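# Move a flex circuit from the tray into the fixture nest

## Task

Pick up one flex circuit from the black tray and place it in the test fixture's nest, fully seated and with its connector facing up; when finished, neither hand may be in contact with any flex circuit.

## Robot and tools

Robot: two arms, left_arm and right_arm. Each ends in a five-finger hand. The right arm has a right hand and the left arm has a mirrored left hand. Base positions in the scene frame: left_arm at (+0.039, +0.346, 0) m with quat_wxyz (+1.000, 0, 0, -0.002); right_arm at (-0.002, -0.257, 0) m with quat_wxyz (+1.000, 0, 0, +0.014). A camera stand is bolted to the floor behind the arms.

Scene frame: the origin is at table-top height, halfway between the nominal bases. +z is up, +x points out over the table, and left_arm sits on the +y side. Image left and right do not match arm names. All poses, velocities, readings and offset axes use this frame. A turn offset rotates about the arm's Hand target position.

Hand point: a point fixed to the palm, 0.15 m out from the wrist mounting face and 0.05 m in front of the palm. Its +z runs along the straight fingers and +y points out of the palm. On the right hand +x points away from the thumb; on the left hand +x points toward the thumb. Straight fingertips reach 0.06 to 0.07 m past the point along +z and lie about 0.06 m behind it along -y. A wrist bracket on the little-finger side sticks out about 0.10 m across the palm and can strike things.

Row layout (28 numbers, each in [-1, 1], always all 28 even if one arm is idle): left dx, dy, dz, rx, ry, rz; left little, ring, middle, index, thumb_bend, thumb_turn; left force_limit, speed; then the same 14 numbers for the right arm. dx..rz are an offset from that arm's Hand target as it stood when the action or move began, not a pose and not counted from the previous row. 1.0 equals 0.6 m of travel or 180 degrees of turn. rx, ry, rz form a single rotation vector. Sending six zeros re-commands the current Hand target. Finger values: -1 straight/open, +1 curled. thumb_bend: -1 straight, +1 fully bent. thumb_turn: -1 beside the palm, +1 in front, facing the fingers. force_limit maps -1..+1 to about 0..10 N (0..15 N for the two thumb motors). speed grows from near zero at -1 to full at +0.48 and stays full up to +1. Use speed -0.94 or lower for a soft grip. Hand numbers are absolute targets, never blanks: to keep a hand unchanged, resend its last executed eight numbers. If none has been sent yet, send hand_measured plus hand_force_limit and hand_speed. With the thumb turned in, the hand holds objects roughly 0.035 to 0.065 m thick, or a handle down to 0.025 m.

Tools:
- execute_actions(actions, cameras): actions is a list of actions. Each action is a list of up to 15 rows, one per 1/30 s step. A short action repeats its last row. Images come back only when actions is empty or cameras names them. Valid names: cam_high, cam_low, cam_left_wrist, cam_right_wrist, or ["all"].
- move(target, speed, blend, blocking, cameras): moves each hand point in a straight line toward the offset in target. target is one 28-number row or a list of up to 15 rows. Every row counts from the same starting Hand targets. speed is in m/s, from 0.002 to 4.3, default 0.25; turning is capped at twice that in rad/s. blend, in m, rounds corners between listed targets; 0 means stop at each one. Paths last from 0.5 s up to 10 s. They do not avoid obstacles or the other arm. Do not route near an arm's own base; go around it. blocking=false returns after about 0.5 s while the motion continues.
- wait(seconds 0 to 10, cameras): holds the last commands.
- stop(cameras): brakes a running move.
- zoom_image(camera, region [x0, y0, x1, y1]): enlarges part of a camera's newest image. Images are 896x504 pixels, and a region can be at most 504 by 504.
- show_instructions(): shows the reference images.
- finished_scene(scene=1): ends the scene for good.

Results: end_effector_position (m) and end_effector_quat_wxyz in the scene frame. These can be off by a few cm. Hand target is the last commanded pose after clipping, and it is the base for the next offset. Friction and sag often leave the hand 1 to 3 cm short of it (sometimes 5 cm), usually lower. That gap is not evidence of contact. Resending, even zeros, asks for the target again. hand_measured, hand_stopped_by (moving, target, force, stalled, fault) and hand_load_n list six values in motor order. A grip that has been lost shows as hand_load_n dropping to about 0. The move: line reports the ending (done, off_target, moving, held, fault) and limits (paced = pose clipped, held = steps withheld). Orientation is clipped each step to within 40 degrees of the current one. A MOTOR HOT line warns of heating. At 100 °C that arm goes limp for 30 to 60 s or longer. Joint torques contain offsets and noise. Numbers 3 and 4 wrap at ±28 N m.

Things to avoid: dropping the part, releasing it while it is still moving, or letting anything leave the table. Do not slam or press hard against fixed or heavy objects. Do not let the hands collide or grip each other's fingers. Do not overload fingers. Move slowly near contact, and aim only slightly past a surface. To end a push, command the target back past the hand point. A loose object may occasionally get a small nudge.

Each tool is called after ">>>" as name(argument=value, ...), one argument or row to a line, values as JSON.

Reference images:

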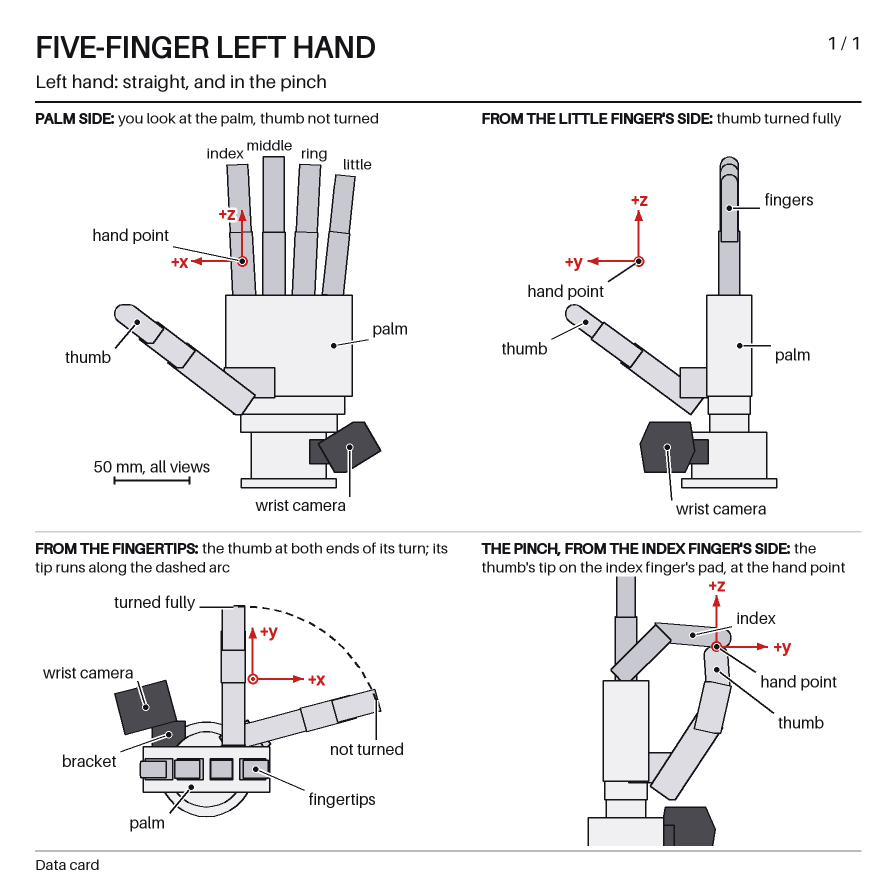

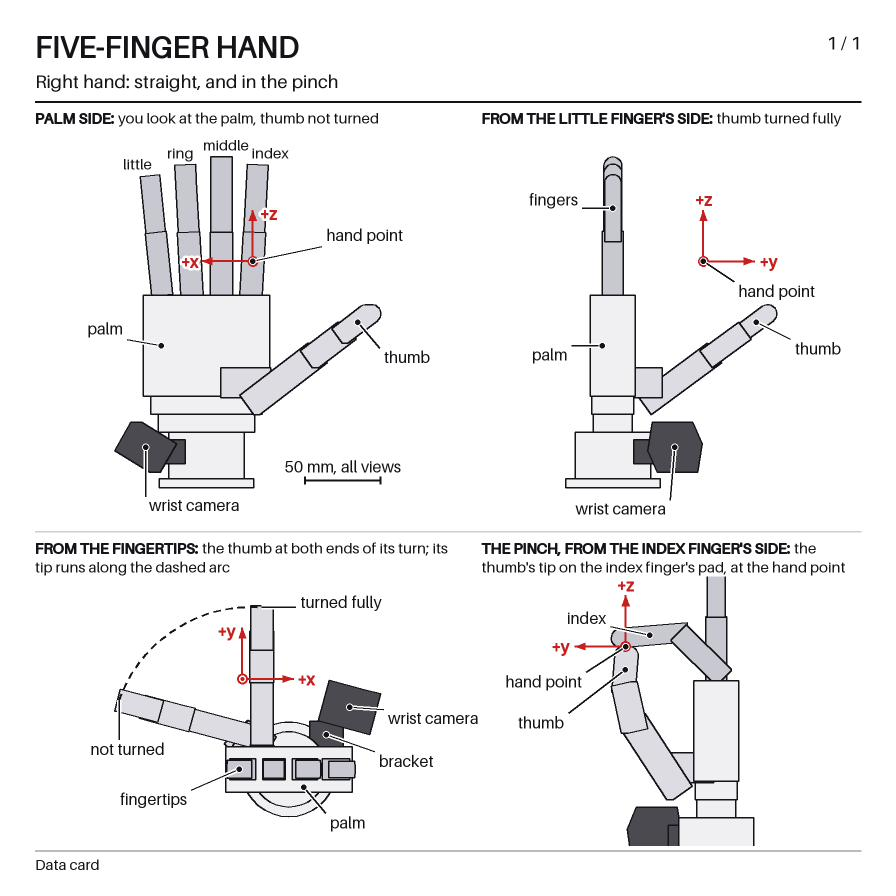

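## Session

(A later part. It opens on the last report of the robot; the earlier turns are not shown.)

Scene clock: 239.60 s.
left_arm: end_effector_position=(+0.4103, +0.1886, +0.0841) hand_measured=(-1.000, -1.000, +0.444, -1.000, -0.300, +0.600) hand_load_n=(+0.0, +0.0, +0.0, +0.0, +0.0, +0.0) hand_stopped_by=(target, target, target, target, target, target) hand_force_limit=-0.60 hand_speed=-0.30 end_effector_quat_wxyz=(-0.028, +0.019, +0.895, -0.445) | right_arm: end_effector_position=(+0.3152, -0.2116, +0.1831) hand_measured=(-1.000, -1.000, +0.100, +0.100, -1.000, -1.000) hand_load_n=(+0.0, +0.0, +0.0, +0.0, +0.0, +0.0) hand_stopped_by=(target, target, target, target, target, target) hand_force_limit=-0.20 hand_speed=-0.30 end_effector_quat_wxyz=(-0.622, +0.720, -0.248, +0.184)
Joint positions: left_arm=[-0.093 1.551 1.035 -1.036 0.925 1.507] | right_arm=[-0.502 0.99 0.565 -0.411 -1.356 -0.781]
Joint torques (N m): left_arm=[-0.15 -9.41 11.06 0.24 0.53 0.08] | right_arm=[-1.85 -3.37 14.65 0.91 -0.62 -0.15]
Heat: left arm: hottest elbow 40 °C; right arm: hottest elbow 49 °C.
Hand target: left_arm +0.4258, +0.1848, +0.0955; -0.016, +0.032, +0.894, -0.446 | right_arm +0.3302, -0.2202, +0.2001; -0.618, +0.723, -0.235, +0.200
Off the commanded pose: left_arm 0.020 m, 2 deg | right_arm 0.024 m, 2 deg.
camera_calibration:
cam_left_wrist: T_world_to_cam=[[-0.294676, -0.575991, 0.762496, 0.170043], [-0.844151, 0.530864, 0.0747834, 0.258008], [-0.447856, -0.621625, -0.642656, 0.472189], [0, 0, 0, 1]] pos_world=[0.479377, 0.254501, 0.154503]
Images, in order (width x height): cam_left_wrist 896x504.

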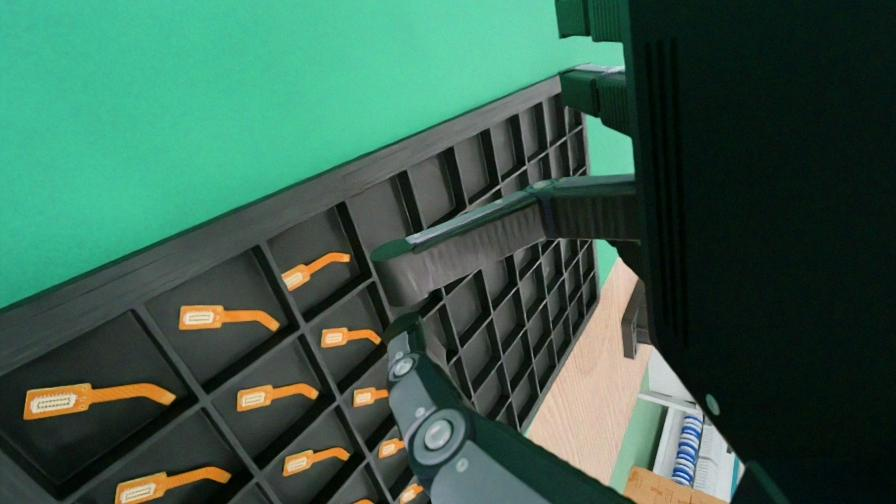

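>>> execute_actions(
  actions=[
    [[0,0,0,0,0,0,-1,-1,0.42,-1,-0.235,0.6,-0.6,-0.3,0,0,0,0,0,0,-1,-1,0.1,0.1,-1,-1,-0.2,-0.3]],
  ],
  cameras=["cam_left_wrist"],
)

>>> zoom_image(
  camera="cam_left_wrist",
  region=[360, 230, 480, 350],
)

>>> execute_actions(
  actions=[
    [[0,0,0,0,0,0,-1,-1,0.42,-1,-0.235,0.82,-0.6,-0.7,0,0,0,0,0,0,-1,-1,0.1,0.1,-1,-1,-0.2,-0.3]],
  ],
  cameras=["cam_left_wrist"],
)

>>> zoom_image(
  camera="cam_left_wrist",
  region=[360, 230, 480, 350],
)

Scene clock: 241.67 s.
left_arm: end_effector_position=(+0.4103, +0.1886, +0.0841) hand_measured=(-1.000, -1.000, +0.420, -1.000, -0.236, +0.600) hand_load_n=(+0.0, +0.0, +0.0, +0.0, +0.0, +0.0) hand_stopped_by=(target, target, target, target, target, target) hand_force_limit=-0.60 hand_speed=-0.30 end_effector_quat_wxyz=(-0.028, +0.019, +0.895, -0.445) | right_arm: end_effector_position=(+0.3152, -0.2116, +0.1831) hand_measured=(-1.000, -1.000, +0.100, +0.100, -1.000, -1.000) hand_load_n=(+0.0, +0.0, -0.5, +0.0, +0.0, -0.5) hand_stopped_by=(target, target, target, target, target, target) hand_force_limit=-0.20 hand_speed=-0.30 end_effector_quat_wxyz=(-0.622, +0.720, -0.248, +0.184)
Joint positions: left_arm=[-0.093 1.551 1.035 -1.036 0.925 1.507] | right_arm=[-0.502 0.99 0.565 -0.411 -1.356 -0.781]
Joint torques (N m): left_arm=[-0.03 -9.41 11.08 0.34 0.53 0.08] | right_arm=[-1.85 -3.37 14.64 0.92 -0.62 -0.15]
Heat: left arm: hottest elbow 40 °C; right arm: hottest elbow 49 °C.
Hand target: left_arm +0.4258, +0.1848, +0.0955; -0.016, +0.032, +0.894, -0.446 | right_arm +0.3302, -0.2202, +0.2001; -0.618, +0.723, -0.235, +0.200
Off the commanded pose: left_arm 0.020 m, 2 deg | right_arm 0.024 m, 2 deg.
camera_calibration:
cam_left_wrist: T_world_to_cam=[[-0.294676, -0.575991, 0.762496, 0.170043], [-0.844151, 0.530864, 0.0747834, 0.258008], [-0.447856, -0.621625, -0.642656, 0.472189], [0, 0, 0, 1]] pos_world=[0.479377, 0.254501, 0.154503]
Images, in order (width x height): cam_left_wrist 896x504.

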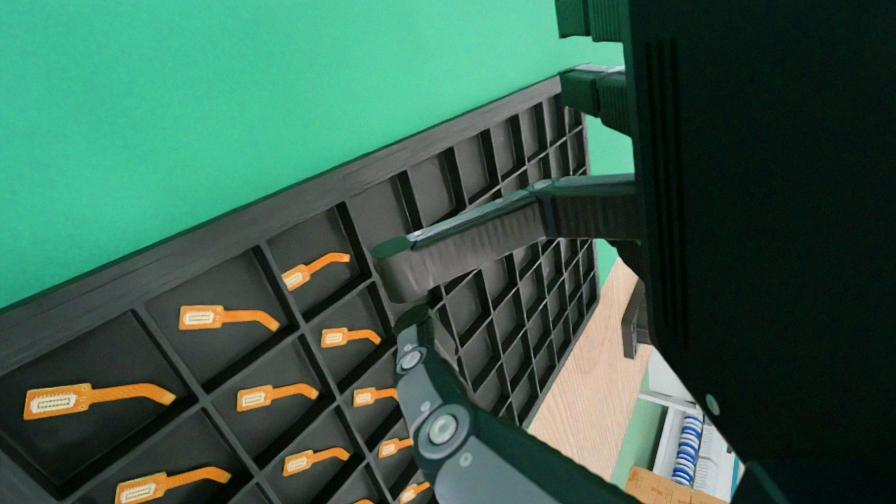

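Scaled by 4.200.

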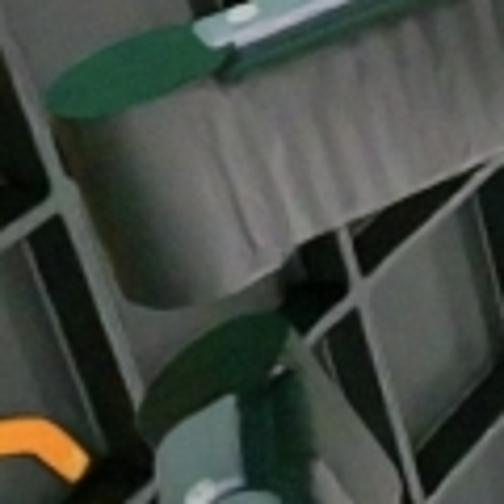

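Scene clock: 242.37 s.
left_arm: end_effector_position=(+0.4103, +0.1886, +0.0841) hand_measured=(-1.000, -1.000, +0.420, -1.000, -0.236, +0.818) hand_load_n=(+0.0, +0.0, +0.0, +0.0, +1.0, +3.5) hand_stopped_by=(target, target, target, target, target, force) hand_force_limit=-0.60 hand_speed=-0.70 end_effector_quat_wxyz=(-0.028, +0.019, +0.895, -0.445) | right_arm: end_effector_position=(+0.3152, -0.2116, +0.1831) hand_measured=(-1.000, -1.000, +0.100, +0.100, -1.000, -1.000) hand_load_n=(+0.0, +0.0, +0.0, +0.0, +0.0, -0.5) hand_stopped_by=(target, target, target, target, target, target) hand_force_limit=-0.20 hand_speed=-0.30 end_effector_quat_wxyz=(-0.622, +0.720, -0.248, +0.184)
Joint positions: left_arm=[-0.093 1.551 1.035 -1.036 0.925 1.507] | right_arm=[-0.502 0.99 0.565 -0.411 -1.356 -0.781]
Joint torques (N m): left_arm=[-0.09 -9.52 11.12 0.32 0.53 0.08] | right_arm=[-1.85 -3.37 14.65 0.92 -0.61 -0.15]
Heat: left arm: hottest elbow 40 °C; right arm: hottest elbow 49 °C.
Hand target: left_arm +0.4258, +0.1848, +0.0955; -0.016, +0.032, +0.894, -0.446 | right_arm +0.3302, -0.2202, +0.2001; -0.618, +0.723, -0.235, +0.200
Off the commanded pose: left_arm 0.020 m, 2 deg | right_arm 0.024 m, 2 deg.
camera_calibration:
cam_left_wrist: T_world_to_cam=[[-0.294676, -0.575991, 0.762496, 0.170043], [-0.844151, 0.530864, 0.0747834, 0.258008], [-0.447856, -0.621625, -0.642656, 0.472189], [0, 0, 0, 1]] pos_world=[0.479377, 0.254501, 0.154503]
Images, in order (width x height): cam_left_wrist 896x504.

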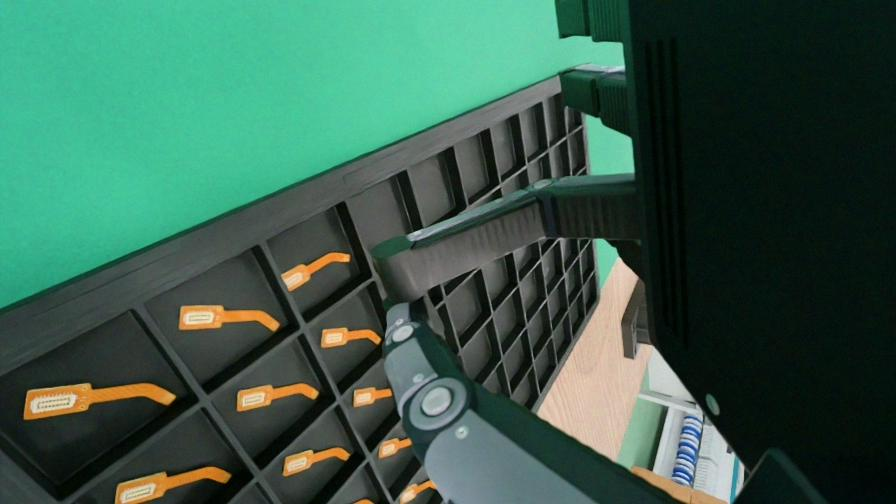

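Scaled by 4.200.

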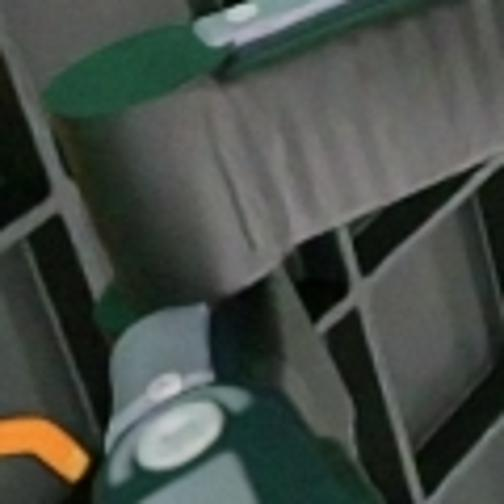

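>>> move(
  target=[0.0103,0.0943,-0.0392,0.01663,-0.00117,0,1.0,1.0,1.0,-0.34,-0.222,-0.2,-0.3,0.4,0,0,0,0,0,0,-1,-1,0.1,0.1,-1,-1,-0.2,-0.3],
  speed=0.12,
  cameras=["cam_left_wrist"],
)

Scene clock: 247.50 s.
left_arm: end_effector_position=(+0.4153, +0.2391, +0.0622) hand_measured=(+1.000, +1.000, +1.000, -0.340, -0.222, -0.200) hand_load_n=(+0.5, +0.0, +0.0, +0.0, +0.0, +0.0) hand_stopped_by=(target, target, target, target, target, target) hand_force_limit=-0.30 hand_speed=0.40 end_effector_quat_wxyz=(-0.028, +0.025, +0.905, -0.423) | right_arm: end_effector_position=(+0.3152, -0.2116, +0.1831) hand_measured=(-1.000, -1.000, +0.100, +0.100, -1.000, -1.000) hand_load_n=(+0.0, +0.0, +0.0, +0.0, +0.0, -0.5) hand_stopped_by=(target, target, target, target, target, target) hand_force_limit=-0.20 hand_speed=-0.30 end_effector_quat_wxyz=(-0.622, +0.720, -0.248, +0.184)
Joint positions: left_arm=[0.007 1.607 1.052 -1.132 0.869 1.683] | right_arm=[-0.502 0.99 0.565 -0.411 -1.356 -0.781]
Joint torques (N m): left_arm=[0.62 -9.76 10.62 0.1 0.48 0.07] | right_arm=[-1.85 -3.37 14.64 0.92 -0.62 -0.15]
Heat: left arm: hottest elbow 41 °C; right arm: hottest elbow 49 °C.
Hand target: left_arm +0.4321, +0.2414, +0.0720; -0.015, +0.032, +0.906, -0.422 | right_arm +0.3302, -0.2202, +0.2001; -0.618, +0.723, -0.235, +0.200
Off the commanded pose: left_arm 0.019 m, 2 deg | right_arm 0.024 m, 2 deg.
move: off_target (left_arm, right_arm)
camera_calibration:
cam_left_wrist: T_world_to_cam=[[-0.305634, -0.609429, 0.731562, 0.231736], [-0.838289, 0.53657, 0.0967681, 0.23192], [-0.451508, -0.583685, -0.674872, 0.486244], [0, 0, 0, 1]] pos_world=[0.484785, 0.300599, 0.136181]
Images, in order (width x height): cam_left_wrist 896x504.

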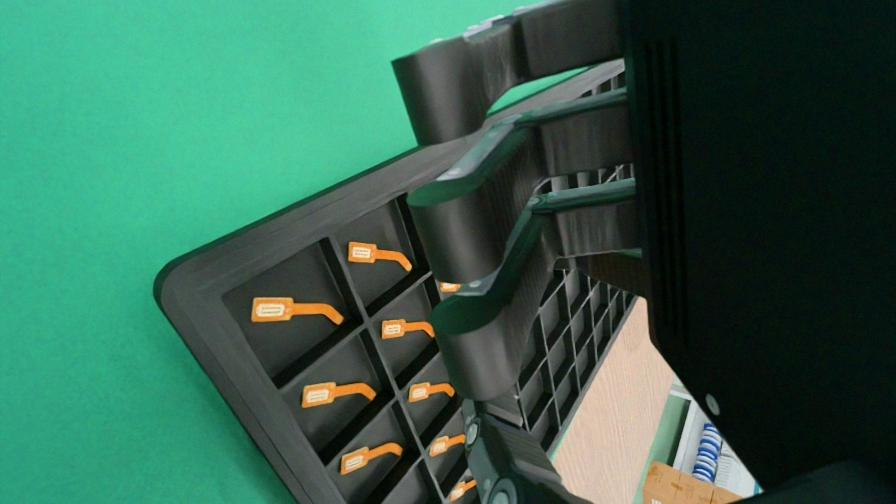

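>>> execute_actions(
  actions=[
    [[0,0,0,0,0,0,-1,-1,-1,-0.34,-0.222,-0.2,-0.3,0.4,0,0,0,0,0,0,-1,-1,0.1,0.1,-1,-1,-0.2,-0.3]],
  ],
  cameras=["cam_left_wrist"],
)

>>> zoom_image(
  camera="cam_left_wrist",
  region=[400, 200, 600, 340],
)

Scene clock: 248.60 s.
left_arm: end_effector_position=(+0.4153, +0.2391, +0.0622) hand_measured=(-1.000, -1.000, -1.000, -0.340, -0.222, -0.200) hand_load_n=(+0.0, +0.0, +0.0, +0.0, +0.0, +0.0) hand_stopped_by=(target, target, target, target, target, target) hand_force_limit=-0.30 hand_speed=0.40 end_effector_quat_wxyz=(-0.028, +0.025, +0.905, -0.423) | right_arm: end_effector_position=(+0.3152, -0.2116, +0.1831) hand_measured=(-1.000, -1.000, +0.100, +0.100, -1.000, -1.000) hand_load_n=(+0.0, +0.0, +0.0, +0.0, +0.0, -0.5) hand_stopped_by=(target, target, target, target, target, target) hand_force_limit=-0.20 hand_speed=-0.30 end_effector_quat_wxyz=(-0.622, +0.720, -0.248, +0.184)
Joint positions: left_arm=[0.007 1.607 1.052 -1.132 0.869 1.684] | right_arm=[-0.502 0.99 0.565 -0.411 -1.356 -0.781]
Joint torques (N m): left_arm=[0.85 -9.88 10.62 0.08 0.52 0.08] | right_arm=[-1.85 -3.43 14.64 0.92 -0.61 -0.14]
Heat: left arm: hottest elbow 41 °C; right arm: hottest elbow 49 °C.
Hand target: left_arm +0.4320, +0.2414, +0.0721; -0.015, +0.032, +0.906, -0.423 | right_arm +0.3302, -0.2202, +0.2001; -0.618, +0.723, -0.235, +0.200
Off the commanded pose: left_arm 0.020 m, 2 deg | right_arm 0.024 m, 2 deg.
camera_calibration:
cam_left_wrist: T_world_to_cam=[[-0.306426, -0.609117, 0.731491, 0.232034], [-0.837935, 0.537204, 0.0963168, 0.23162], [-0.451628, -0.583428, -0.675014, 0.486244], [0, 0, 0, 1]] pos_world=[0.484785, 0.300597, 0.136182]
Images, in order (width x height): cam_left_wrist 896x504.

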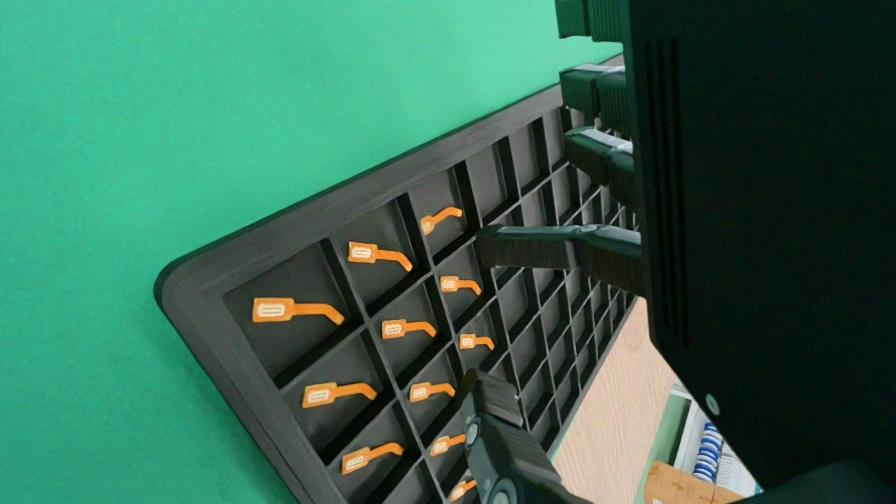

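Scaled by 2.520.

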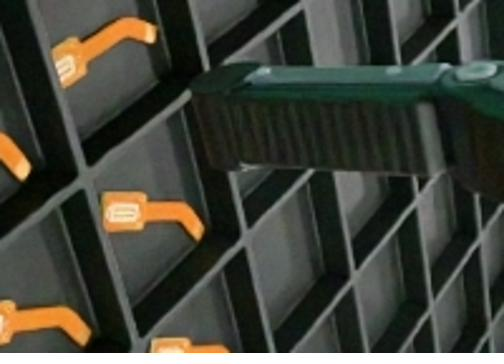

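>>> zoom_image(
  camera="cam_left_wrist",
  region=[410, 195, 510, 285],
)

Scaled by 5.040.

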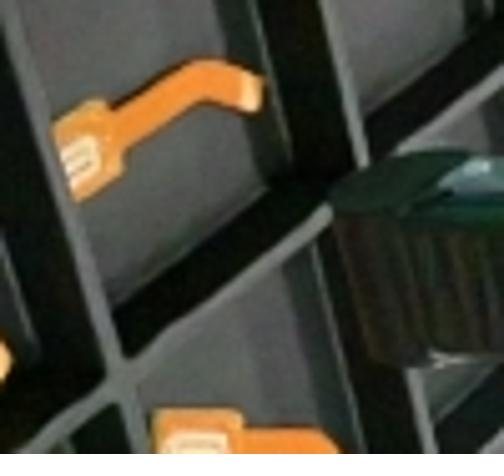

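>>> move(
  target=[0.0108,-0.0017,-0.0317,0,0,0,-1,-1,-1,-0.34,-0.222,-0.2,-0.3,0.4,0,0,0,0,0,0,-1,-1,0.1,0.1,-1,-1,-0.2,-0.3],
  speed=0.1,
  cameras=["cam_left_wrist"],
)

>>> zoom_image(
  camera="cam_left_wrist",
  region=[400, 190, 520, 310],
)

Scene clock: 251.40 s.
left_arm: end_effector_position=(+0.4175, +0.2391, +0.0456) hand_measured=(-1.000, -1.000, -1.000, -0.340, -0.222, -0.200) hand_load_n=(+0.0, +0.0, +0.0, +0.0, +0.0, +0.0) hand_stopped_by=(target, target, target, target, target, target) hand_force_limit=-0.30 hand_speed=0.40 end_effector_quat_wxyz=(-0.037, +0.021, +0.905, -0.423) | right_arm: end_effector_position=(+0.3152, -0.2116, +0.1831) hand_measured=(-1.000, -1.000, +0.100, +0.100, -1.000, -1.000) hand_load_n=(+0.0, +0.0, +0.0, +0.0, +0.0, -0.5) hand_stopped_by=(target, target, target, target, target, target) hand_force_limit=-0.20 hand_speed=-0.30 end_effector_quat_wxyz=(-0.622, +0.720, -0.248, +0.184)
Joint positions: left_arm=[0.007 1.65 1.052 -1.109 0.869 1.684] | right_arm=[-0.502 0.99 0.565 -0.411 -1.356 -0.781]
Joint torques (N m): left_arm=[0.67 -10.17 9.92 0.98 0.52 0.05] | right_arm=[-1.79 -3.43 14.64 0.92 -0.62 -0.15]
Heat: left arm: hottest elbow 41 °C; right arm: hottest elbow 49 °C.
Hand target: left_arm +0.4385, +0.2403, +0.0531; -0.015, +0.032, +0.906, -0.423 | right_arm +0.3302, -0.2202, +0.2001; -0.618, +0.723, -0.235, +0.200
Off the commanded pose: left_arm 0.022 m, 3 deg | right_arm 0.024 m, 2 deg.
move: off_target (left_arm, right_arm)
camera_calibration:
cam_left_wrist: T_world_to_cam=[[-0.291579, -0.609083, 0.737563, 0.238333], [-0.835793, 0.537239, 0.113242, 0.233416], [-0.465221, -0.583431, -0.665716, 0.481346], [0, 0, 0, 1]] pos_world=[0.488513, 0.300597, 0.118221]
Images, in order (width x height): cam_left_wrist 896x504.

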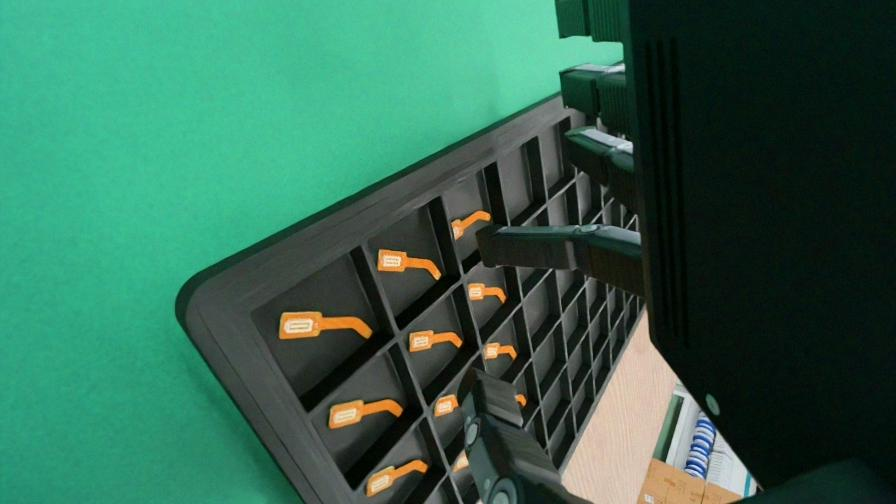

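Scaled by 4.200.

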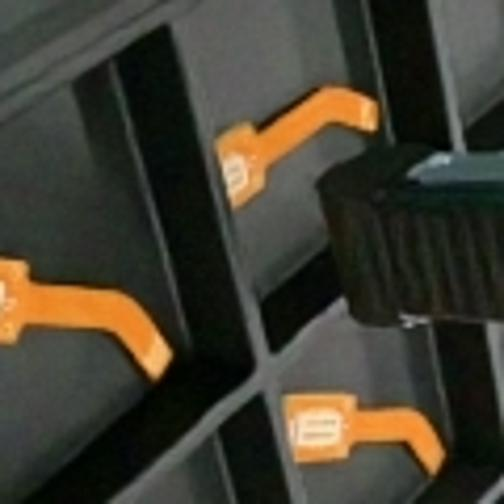

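>>> move(
  target=[0.010,-0.0008,-0.015,-0.0011,-0.0156,0,-1,-1,-1,-0.34,-0.222,-0.2,-0.3,0.4,0,0,0,0,0,0,-1,-1,0.1,0.1,-1,-1,-0.2,-0.3],
  speed=0.08,
  cameras=["cam_left_wrist"],
)

>>> zoom_image(
  camera="cam_left_wrist",
  region=[400, 180, 520, 300],
)

Scene clock: 253.23 s.
left_arm: end_effector_position=(+0.4351, +0.2390, +0.0422) hand_measured=(-1.000, -1.000, -1.000, -0.340, -0.222, -0.200) hand_load_n=(+0.0, +0.0, +0.0, +0.0, +0.0, +0.0) hand_stopped_by=(target, target, target, target, target, target) hand_force_limit=-0.30 hand_speed=0.40 end_effector_quat_wxyz=(-0.005, +0.036, +0.906, -0.422) | right_arm: end_effector_position=(+0.3152, -0.2116, +0.1831) hand_measured=(-1.000, -1.000, +0.100, +0.100, -1.000, -1.000) hand_load_n=(+0.0, +0.0, +0.0, +0.0, +0.0, -0.5) hand_stopped_by=(target, target, target, target, target, target) hand_force_limit=-0.20 hand_speed=-0.30 end_effector_quat_wxyz=(-0.622, +0.720, -0.248, +0.184)
Joint positions: left_arm=[0.007 1.65 1.052 -1.037 0.87 1.684] | right_arm=[-0.502 0.99 0.565 -0.411 -1.356 -0.781]
Joint torques (N m): left_arm=[0.67 -10.58 7.83 1.29 0.63 0.05] | right_arm=[-1.85 -3.37 14.64 0.92 -0.62 -0.14]
Heat: left arm: hottest elbow 41 °C; right arm: hottest elbow 49 °C.
Hand target: left_arm +0.4445, +0.2399, +0.0441; +0.008, +0.042, +0.905, -0.423 | right_arm +0.3302, -0.2202, +0.2001; -0.618, +0.723, -0.235, +0.200
Off the commanded pose: left_arm 0.010 m, 2 deg | right_arm 0.024 m, 2 deg.
move: off_target (right_arm)
camera_calibration:
cam_left_wrist: T_world_to_cam=[[-0.343957, -0.608753, 0.714922, 0.269622], [-0.841835, 0.537186, 0.0523943, 0.253824], [-0.415941, -0.583825, -0.697238, 0.467118], [0, 0, 0, 1]] pos_world=[0.50071, 0.300498, 0.119635]
Images, in order (width x height): cam_left_wrist 896x504.

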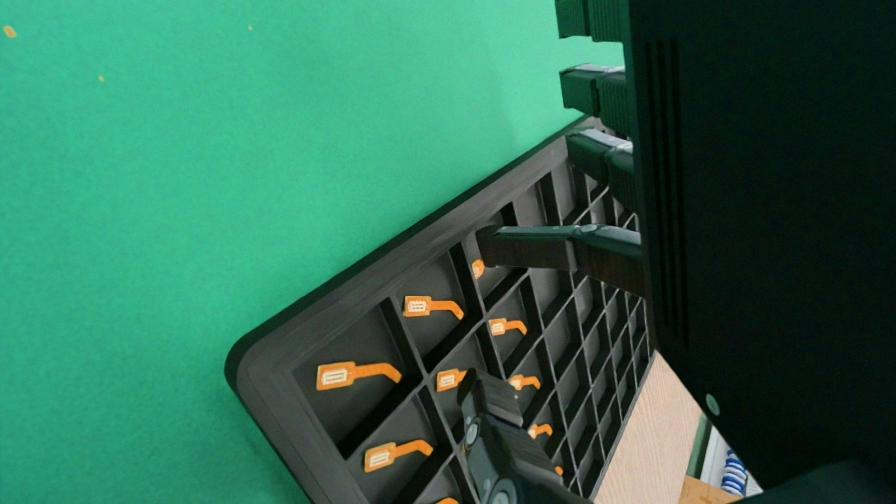

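Scaled by 4.200.

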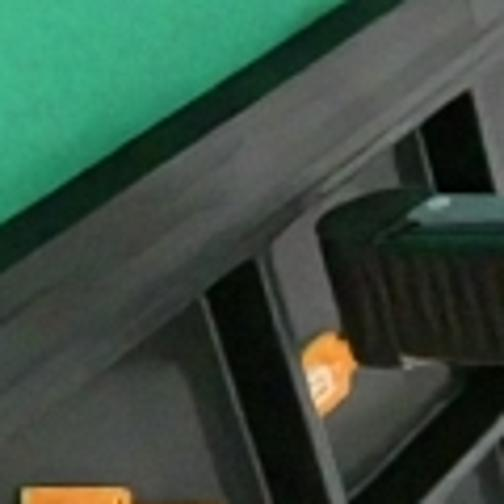

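>>> move(
  target=[-0.025, 0.0, 0.008, 0, 0, 0, -1, -1, -1, -0.34, -0.222, -0.2, -0.3, 0.4, 0, 0, 0, 0, 0, 0, -1, -1, 0.1, 0.1, -1, -1, -0.2, -0.3],
  speed=0.05,
  cameras=["cam_left_wrist"],
)

Scene clock: 255.33 s.
left_arm: end_effector_position=(+0.4245, +0.2389, +0.0427) hand_measured=(-1.000, -1.000, -1.000, -0.340, -0.222, -0.200) hand_load_n=(+0.0, +0.0, +0.0, +0.0, +0.0, +0.0) hand_stopped_by=(target, target, target, target, target, target) hand_force_limit=-0.30 hand_speed=0.40 end_effector_quat_wxyz=(-0.007, +0.035, +0.906, -0.423) | right_arm: end_effector_position=(+0.3152, -0.2116, +0.1831) hand_measured=(-1.000, -1.000, +0.100, +0.100, -1.000, -1.000) hand_load_n=(+0.0, +0.0, +0.0, +0.0, +0.0, +0.0) hand_stopped_by=(target, target, target, target, target, target) hand_force_limit=-0.20 hand_speed=-0.30 end_effector_quat_wxyz=(-0.622, +0.720, -0.248, +0.184)
Joint positions: left_arm=[0.007 1.628 1.025 -1.037 0.871 1.684] | right_arm=[-0.502 0.99 0.565 -0.411 -1.356 -0.781]
Joint torques (N m): left_arm=[0.56 -12.04 6.9 0.96 0.62 0.07] | right_arm=[-1.79 -3.37 14.65 0.91 -0.61 -0.14]
Heat: left arm: hottest elbow 40 °C; right arm: hottest elbow 49 °C.
Hand target: left_arm +0.4295, +0.2399, +0.0488; +0.008, +0.042, +0.905, -0.423 | right_arm +0.3302, -0.2202, +0.2001; -0.618, +0.723, -0.235, +0.200
Off the commanded pose: left_arm 0.008 m, 2 deg | right_arm 0.024 m, 2 deg.
move: off_target (right_arm)
camera_calibration:
cam_left_wrist: T_world_to_cam=[[-0.340097, -0.608465, 0.71701, 0.263793], [-0.841548, 0.537198, 0.0567047, 0.244494], [-0.419679, -0.584114, -0.694752, 0.464518], [0, 0, 0, 1]] pos_world=[0.490418, 0.300498, 0.119718]
Images, in order (width x height): cam_left_wrist 896x504.

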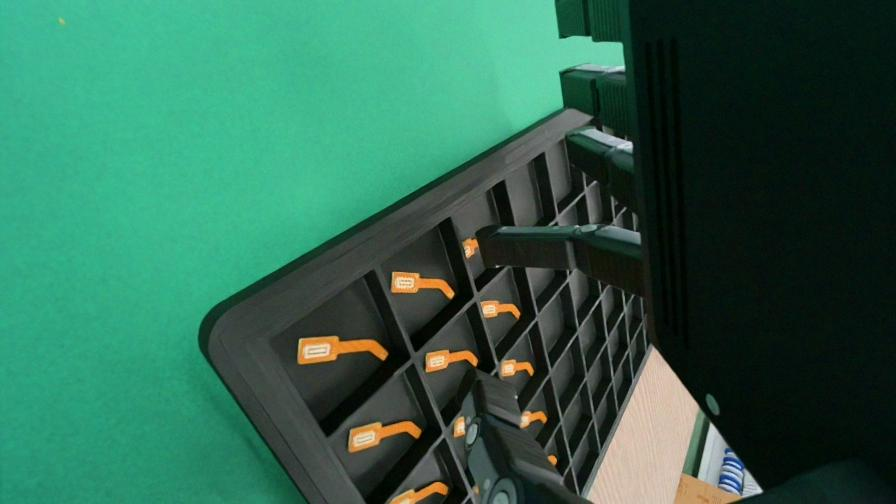

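>>> zoom_image(
  camera="cam_left_wrist",
  region=[420, 200, 560, 300],
)

Scaled by 3.600.

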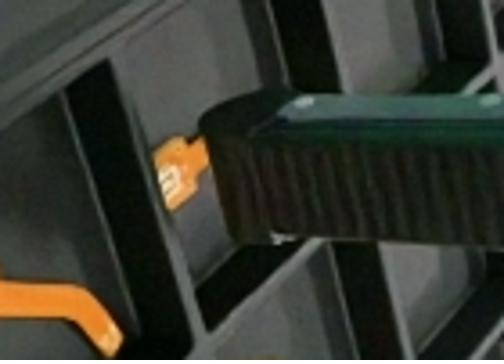

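>>> move(
  target=[-0.008, 0.0, -0.012, 0, 0, 0, -1, -1, -1, -0.34, -0.222, -0.2, -0.3, 0.4, 0, 0, 0, 0, 0, 0, -1, -1, 0.1, 0.1, -1, -1, -0.2, -0.3],
  speed=0.05,
  cameras=["cam_left_wrist"],
)

>>> zoom_image(
  camera="cam_left_wrist",
  region=[420, 200, 560, 300],
)

Scene clock: 256.73 s.
left_arm: end_effector_position=(+0.4187, +0.2389, +0.0358) hand_measured=(-1.000, -1.000, -1.000, -0.340, -0.222, -0.200) hand_load_n=(+0.0, +0.0, +0.0, +0.0, +0.0, +0.0) hand_stopped_by=(target, target, target, target, target, target) hand_force_limit=-0.30 hand_speed=0.40 end_effector_quat_wxyz=(-0.009, +0.034, +0.906, -0.423) | right_arm: end_effector_position=(+0.3152, -0.2116, +0.1831) hand_measured=(-1.000, -1.000, +0.100, +0.100, -1.000, -1.000) hand_load_n=(+0.0, +0.0, +0.0, +0.0, +0.0, -0.5) hand_stopped_by=(target, target, target, target, target, target) hand_force_limit=-0.20 hand_speed=-0.30 end_effector_quat_wxyz=(-0.622, +0.720, -0.248, +0.184)
Joint positions: left_arm=[0.007 1.628 1.002 -1.018 0.871 1.684] | right_arm=[-0.502 0.99 0.565 -0.411 -1.356 -0.781]
Joint torques (N m): left_arm=[0.73 -11.63 6.78 1.14 0.63 0.06] | right_arm=[-1.79 -3.43 14.64 0.92 -0.62 -0.14]
Heat: left arm: hottest elbow 40 °C; right arm: hottest elbow 49 °C.
Hand target: left_arm +0.4247, +0.2399, +0.0416; +0.008, +0.042, +0.905, -0.423 | right_arm +0.3302, -0.2202, +0.2001; -0.618, +0.723, -0.235, +0.200
Off the commanded pose: left_arm 0.008 m, 2 deg | right_arm 0.024 m, 2 deg.
move: off_target (right_arm)
camera_calibration:
cam_left_wrist: T_world_to_cam=[[-0.337621, -0.608466, 0.71818, 0.26569], [-0.841369, 0.537167, 0.0595732, 0.239873], [-0.422031, -0.584141, -0.693303, 0.458258], [0, 0, 0, 1]] pos_world=[0.484923, 0.300499, 0.112608]
Images, in order (width x height): cam_left_wrist 896x504.

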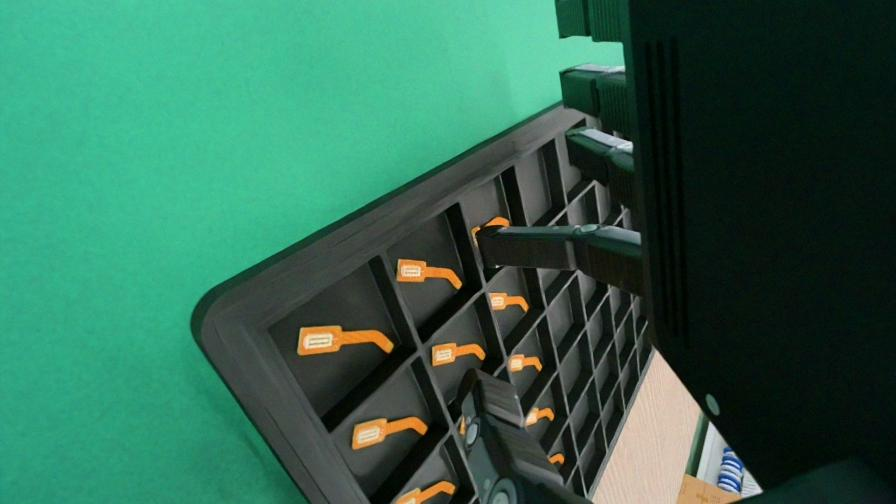

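Scaled by 3.600.

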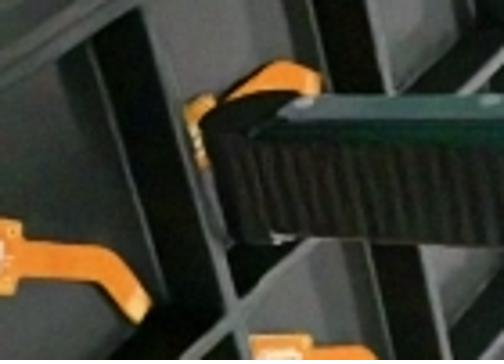

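>>> move(
  target=[0.0015, -0.001, -0.0095, 0, 0, 0, -1, -1, -1, -0.34, -0.222, -0.2, -0.3, 0.4, 0, 0, 0, 0, 0, 0, -1, -1, 0.1, 0.1, -1, -1, -0.2, -0.3],
  speed=0.03,
  cameras=["cam_left_wrist"],
)

>>> zoom_image(
  camera="cam_left_wrist",
  region=[420, 180, 560, 280],
)

Scene clock: 257.97 s.
left_arm: end_effector_position=(+0.4206, +0.2388, +0.0341) hand_measured=(-1.000, -1.000, -1.000, -0.340, -0.222, -0.200) hand_load_n=(-0.5, +0.0, -0.5, -0.5, +0.0, +0.0) hand_stopped_by=(target, target, target, target, target, target) hand_force_limit=-0.30 hand_speed=0.40 end_effector_quat_wxyz=(-0.003, +0.037, +0.906, -0.423) | right_arm: end_effector_position=(+0.3152, -0.2116, +0.1831) hand_measured=(-1.000, -1.000, +0.100, +0.100, -1.000, -1.000) hand_load_n=(+0.0, +0.0, +0.0, +0.0, +0.0, +0.0) hand_stopped_by=(target, target, target, target, target, target) hand_force_limit=-0.20 hand_speed=-0.30 end_effector_quat_wxyz=(-0.622, +0.720, -0.248, +0.184)
Joint positions: left_arm=[0.007 1.628 0.998 -1.002 0.871 1.684] | right_arm=[-0.502 0.99 0.565 -0.411 -1.356 -0.781]
Joint torques (N m): left_arm=[0.73 -10.75 6.82 1.16 0.6 0.05] | right_arm=[-1.85 -3.37 14.64 0.91 -0.62 -0.14]
Heat: left arm: hottest elbow 40 °C; right arm: hottest elbow 49 °C.
Hand target: left_arm +0.4255, +0.2393, +0.0359; +0.007, +0.042, +0.905, -0.423 | right_arm +0.3302, -0.2202, +0.2001; -0.618, +0.723, -0.235, +0.200
Off the commanded pose: left_arm 0.005 m, 1 deg | right_arm 0.024 m, 2 deg.
move: off_target (right_arm)
camera_calibration:
cam_left_wrist: T_world_to_cam=[[-0.34603, -0.608218, 0.714376, 0.271091], [-0.842038, 0.537145, 0.0494576, 0.242271], [-0.413805, -0.584419, -0.698012, 0.454556], [0, 0, 0, 1]] pos_world=[0.485905, 0.300399, 0.111642]
Images, in order (width x height): cam_left_wrist 896x504.

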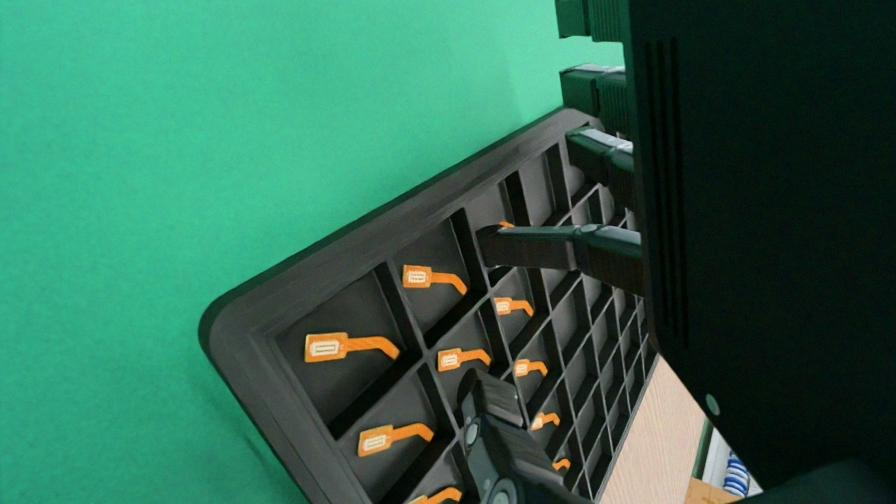

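Scaled by 3.600.

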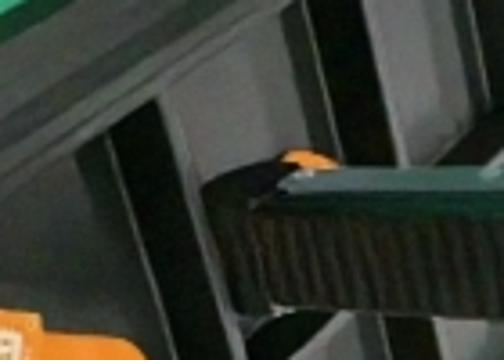

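>>> move(
  target=[0.0, 0.0, -0.009, 0, 0, 0, -1, -1, -1, -0.34, -0.222, -0.2, -0.3, 0.4, 0, 0, 0, 0, 0, 0, -1, -1, 0.1, 0.1, -1, -1, -0.2, -0.3],
  speed=0.03,
  cameras=[],
)

Scene clock: 258.90 s.
left_arm: end_effector_position=(+0.4219, +0.2382, +0.0334) hand_measured=(-1.000, -1.000, -1.000, -0.340, -0.222, -0.200) hand_load_n=(+0.0, +0.0, +0.0, -0.5, +0.0, +0.0) hand_stopped_by=(target, target, target, target, target, target) hand_force_limit=-0.30 hand_speed=0.40 end_effector_quat_wxyz=(+0.000, +0.038, +0.905, -0.424) | right_arm: end_effector_position=(+0.3152, -0.2116, +0.1831) hand_measured=(-1.000, -1.000, +0.100, +0.100, -1.000, -1.000) hand_load_n=(+0.0, +0.0, +0.0, +0.0, +0.0, -0.5) hand_stopped_by=(target, target, target, target, target, target) hand_force_limit=-0.20 hand_speed=-0.30 end_effector_quat_wxyz=(-0.622, +0.720, -0.248, +0.184)
Joint positions: left_arm=[0.007 1.628 0.995 -0.992 0.875 1.684] | right_arm=[-0.502 0.99 0.565 -0.411 -1.356 -0.781]
Joint torques (N m): left_arm=[0.32 -9.82 6.34 1.37 0.46 0.03] | right_arm=[-1.85 -3.43 14.64 0.92 -0.62 -0.15]
Heat: left arm: hottest elbow 40 °C; right arm: hottest elbow 49 °C.
Hand target: left_arm +0.4255, +0.2393, +0.0305; +0.007, +0.042, +0.905, -0.423 | right_arm +0.3302, -0.2202, +0.2001; -0.618, +0.723, -0.235, +0.200
Off the commanded pose: left_arm 0.005 m, 1 deg | right_arm 0.024 m, 2 deg.
move: off_target (right_arm)
No camera images: "cameras" was empty.

>>> move(
  target=[0.0, 0.0, -0.002, 0, 0, 0, -1, -1, -1, -0.395, -0.222, -0.2, 0.3, -0.5, 0, 0, 0, 0, 0, 0, -1, -1, 0.1, 0.1, -1, -1, -0.2, -0.3],
  speed=0.03,
  cameras=["cam_left_wrist"],
)

>>> zoom_image(
  camera="cam_left_wrist",
  region=[420, 180, 560, 280],
)

Scene clock: 259.77 s.
left_arm: end_effector_position=(+0.4225, +0.2382, +0.0329) hand_measured=(-1.000, -1.000, -1.000, -0.396, -0.222, -0.200) hand_load_n=(+0.0, +0.0, +0.0, -0.5, +0.0, +0.0) hand_stopped_by=(target, target, target, target, target, target) hand_force_limit=0.30 hand_speed=-0.50 end_effector_quat_wxyz=(+0.002, +0.039, +0.905, -0.424) | right_arm: end_effector_position=(+0.3152, -0.2116, +0.1831) hand_measured=(-1.000, -1.000, +0.100, +0.100, -1.000, -1.000) hand_load_n=(+0.0, +0.0, +0.0, +0.0, +0.0, -0.5) hand_stopped_by=(target, target, target, target, target, target) hand_force_limit=-0.20 hand_speed=-0.30 end_effector_quat_wxyz=(-0.622, +0.720, -0.248, +0.184)
Joint positions: left_arm=[0.007 1.628 0.994 -0.987 0.875 1.684] | right_arm=[-0.502 0.99 0.565 -0.411 -1.356 -0.781]
Joint torques (N m): left_arm=[0.62 -9.76 6.46 1.28 0.45 0.03] | right_arm=[-1.85 -3.43 14.64 0.92 -0.62 -0.14]
Heat: left arm: hottest elbow 40 °C; right arm: hottest elbow 49 °C.
Hand target: left_arm +0.4256, +0.2393, +0.0293; +0.008, +0.042, +0.905, -0.423 | right_arm +0.3302, -0.2202, +0.2001; -0.618, +0.723, -0.235, +0.200
Off the commanded pose: left_arm 0.005 m, 1 deg | right_arm 0.024 m, 2 deg.
move: off_target (right_arm)
camera_calibration:
cam_left_wrist: T_world_to_cam=[[-0.353853, -0.605596, 0.712771, 0.274969], [-0.842635, 0.537139, 0.038048, 0.244932], [-0.405898, -0.587142, -0.700365, 0.451592], [0, 0, 0, 1]] pos_world=[0.486987, 0.300106, 0.11097]
Images, in order (width x height): cam_left_wrist 896x504.

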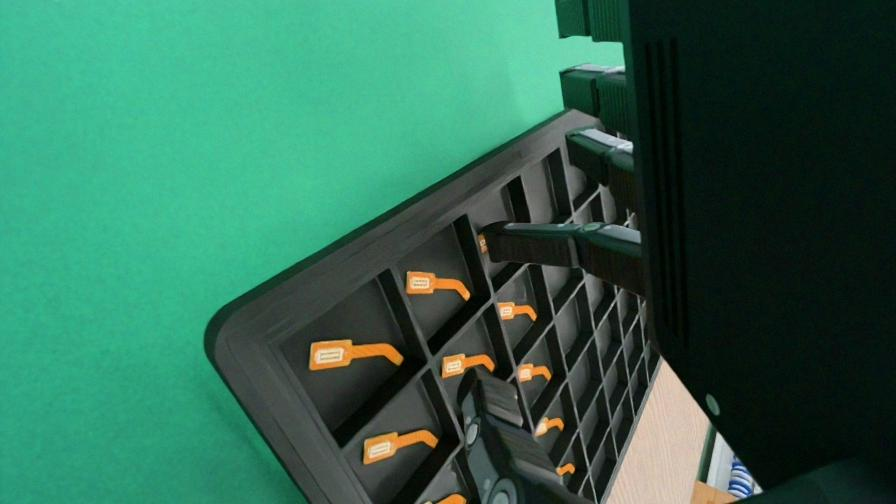

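Scaled by 3.600.

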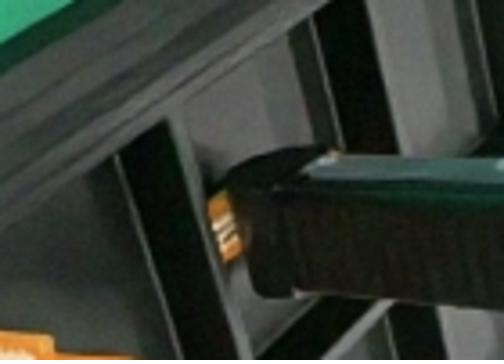

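>>> move(
  target=[
    [-0.002, 0.0, 0.014, 0, 0, 0, -1, -1, -1, -0.395, -0.222, -0.2, 0.3, 0, 0, 0, 0, 0, 0, 0, -1, -1, 0.1, 0.1, -1, -1, -0.2, -0.3],
    [-0.002, 0.0, 0.0145, 0, 0, 0, -1, -1, -1, -0.33, -0.222, -0.2, 0.3, 0, 0, 0, 0, 0, 0, 0, -1, -1, 0.1, 0.1, -1, -1, -0.2, -0.3],
  ],
  speed=0.1,
  cameras=["cam_left_wrist"],
)

>>> zoom_image(
  camera="cam_left_wrist",
  region=[420, 180, 560, 280],
)

Scene clock: 262.00 s.
left_arm: end_effector_position=(+0.4226, +0.2375, +0.0334) hand_measured=(-1.000, -1.000, -1.000, -0.330, -0.222, -0.200) hand_load_n=(+0.0, +0.0, +0.0, +0.5, +0.0, +0.0) hand_stopped_by=(target, target, target, target, target, target) hand_force_limit=0.30 hand_speed=0.00 end_effector_quat_wxyz=(+0.002, +0.039, +0.904, -0.426) | right_arm: end_effector_position=(+0.3152, -0.2116, +0.1831) hand_measured=(-1.000, -1.000, +0.100, +0.100, -1.000, -1.000) hand_load_n=(+0.0, +0.0, +0.0, +0.0, +0.0, -0.5) hand_stopped_by=(target, target, target, target, target, target) hand_force_limit=-0.20 hand_speed=-0.30 end_effector_quat_wxyz=(-0.622, +0.720, -0.248, +0.184)
Joint positions: left_arm=[0.007 1.628 0.994 -0.987 0.879 1.684] | right_arm=[-0.502 0.99 0.565 -0.411 -1.356 -0.781]
Joint torques (N m): left_arm=[0.62 -11.16 7.02 0.46 0.33 0.03] | right_arm=[-1.85 -3.43 14.65 0.92 -0.61 -0.15]
Heat: left arm: hottest elbow 40 °C; right arm: hottest elbow 49 °C.
Hand target: left_arm +0.4244, +0.2393, +0.0381; +0.008, +0.042, +0.905, -0.423 | right_arm +0.3302, -0.2202, +0.2001; -0.618, +0.723, -0.235, +0.200
Off the commanded pose: left_arm 0.005 m, 1 deg | right_arm 0.024 m, 2 deg.
move: off_target (right_arm)
camera_calibration:
cam_left_wrist: T_world_to_cam=[[-0.35405, -0.602936, 0.714924, 0.273578], [-0.842745, 0.537131, 0.0356428, 0.245455], [-0.405498, -0.58988, -0.698293, 0.451963], [0, 0, 0, 1]] pos_world=[0.486986, 0.299712, 0.111267]
Images, in order (width x height): cam_left_wrist 896x504.

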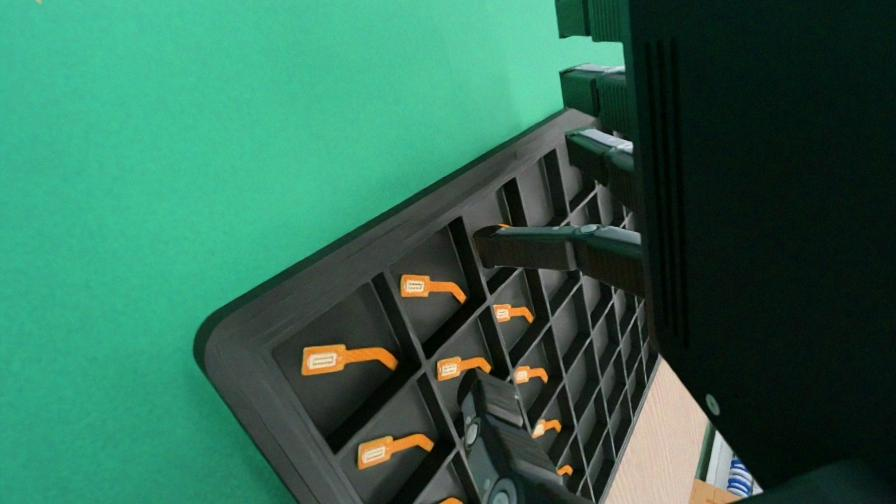

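Scaled by 3.600.

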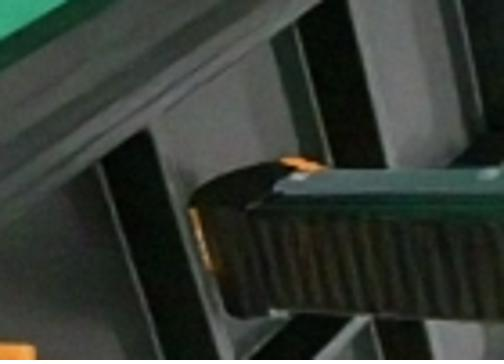

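>>> move(
  target=[0.0, 0.0, -0.02, 0, 0, 0, -1, -1, -1, -0.33, -0.222, -0.2, 0.3, 0, 0, 0, 0, 0, 0, 0, -1, -1, 0.1, 0.1, -1, -1, -0.2, -0.3],
  speed=0.03,
  cameras=[],
)

Scene clock: 262.93 s.
left_arm: end_effector_position=(+0.4221, +0.2369, +0.0326) hand_measured=(-1.000, -1.000, -1.000, -0.330, -0.222, -0.200) hand_load_n=(+0.0, +0.0, +0.0, +0.5, +0.0, +0.0) hand_stopped_by=(target, target, target, target, target, target) hand_force_limit=0.30 hand_speed=0.00 end_effector_quat_wxyz=(+0.003, +0.039, +0.903, -0.427) | right_arm: end_effector_position=(+0.3152, -0.2116, +0.1831) hand_measured=(-1.000, -1.000, +0.100, +0.100, -1.000, -1.000) hand_load_n=(+0.0, +0.0, +0.0, +0.0, +0.0, -0.5) hand_stopped_by=(target, target, target, target, target, target) hand_force_limit=-0.20 hand_speed=-0.30 end_effector_quat_wxyz=(-0.622, +0.720, -0.248, +0.184)
Joint positions: left_arm=[0.007 1.628 0.99 -0.982 0.882 1.684] | right_arm=[-0.502 0.99 0.565 -0.411 -1.356 -0.781]
Joint torques (N m): left_arm=[0.56 -9.52 6.24 1.43 0.19 0.04] | right_arm=[-1.85 -3.37 14.64 0.92 -0.61 -0.15]
Heat: left arm: hottest elbow 40 °C; right arm: hottest elbow 49 °C.
Hand target: left_arm +0.4244, +0.2393, +0.0261; +0.008, +0.042, +0.905, -0.423 | right_arm +0.3302, -0.2202, +0.2001; -0.618, +0.723, -0.235, +0.200
Off the commanded pose: left_arm 0.007 m, 1 deg | right_arm 0.024 m, 2 deg.
move: off_target (right_arm)
No camera images: "cameras" was empty.


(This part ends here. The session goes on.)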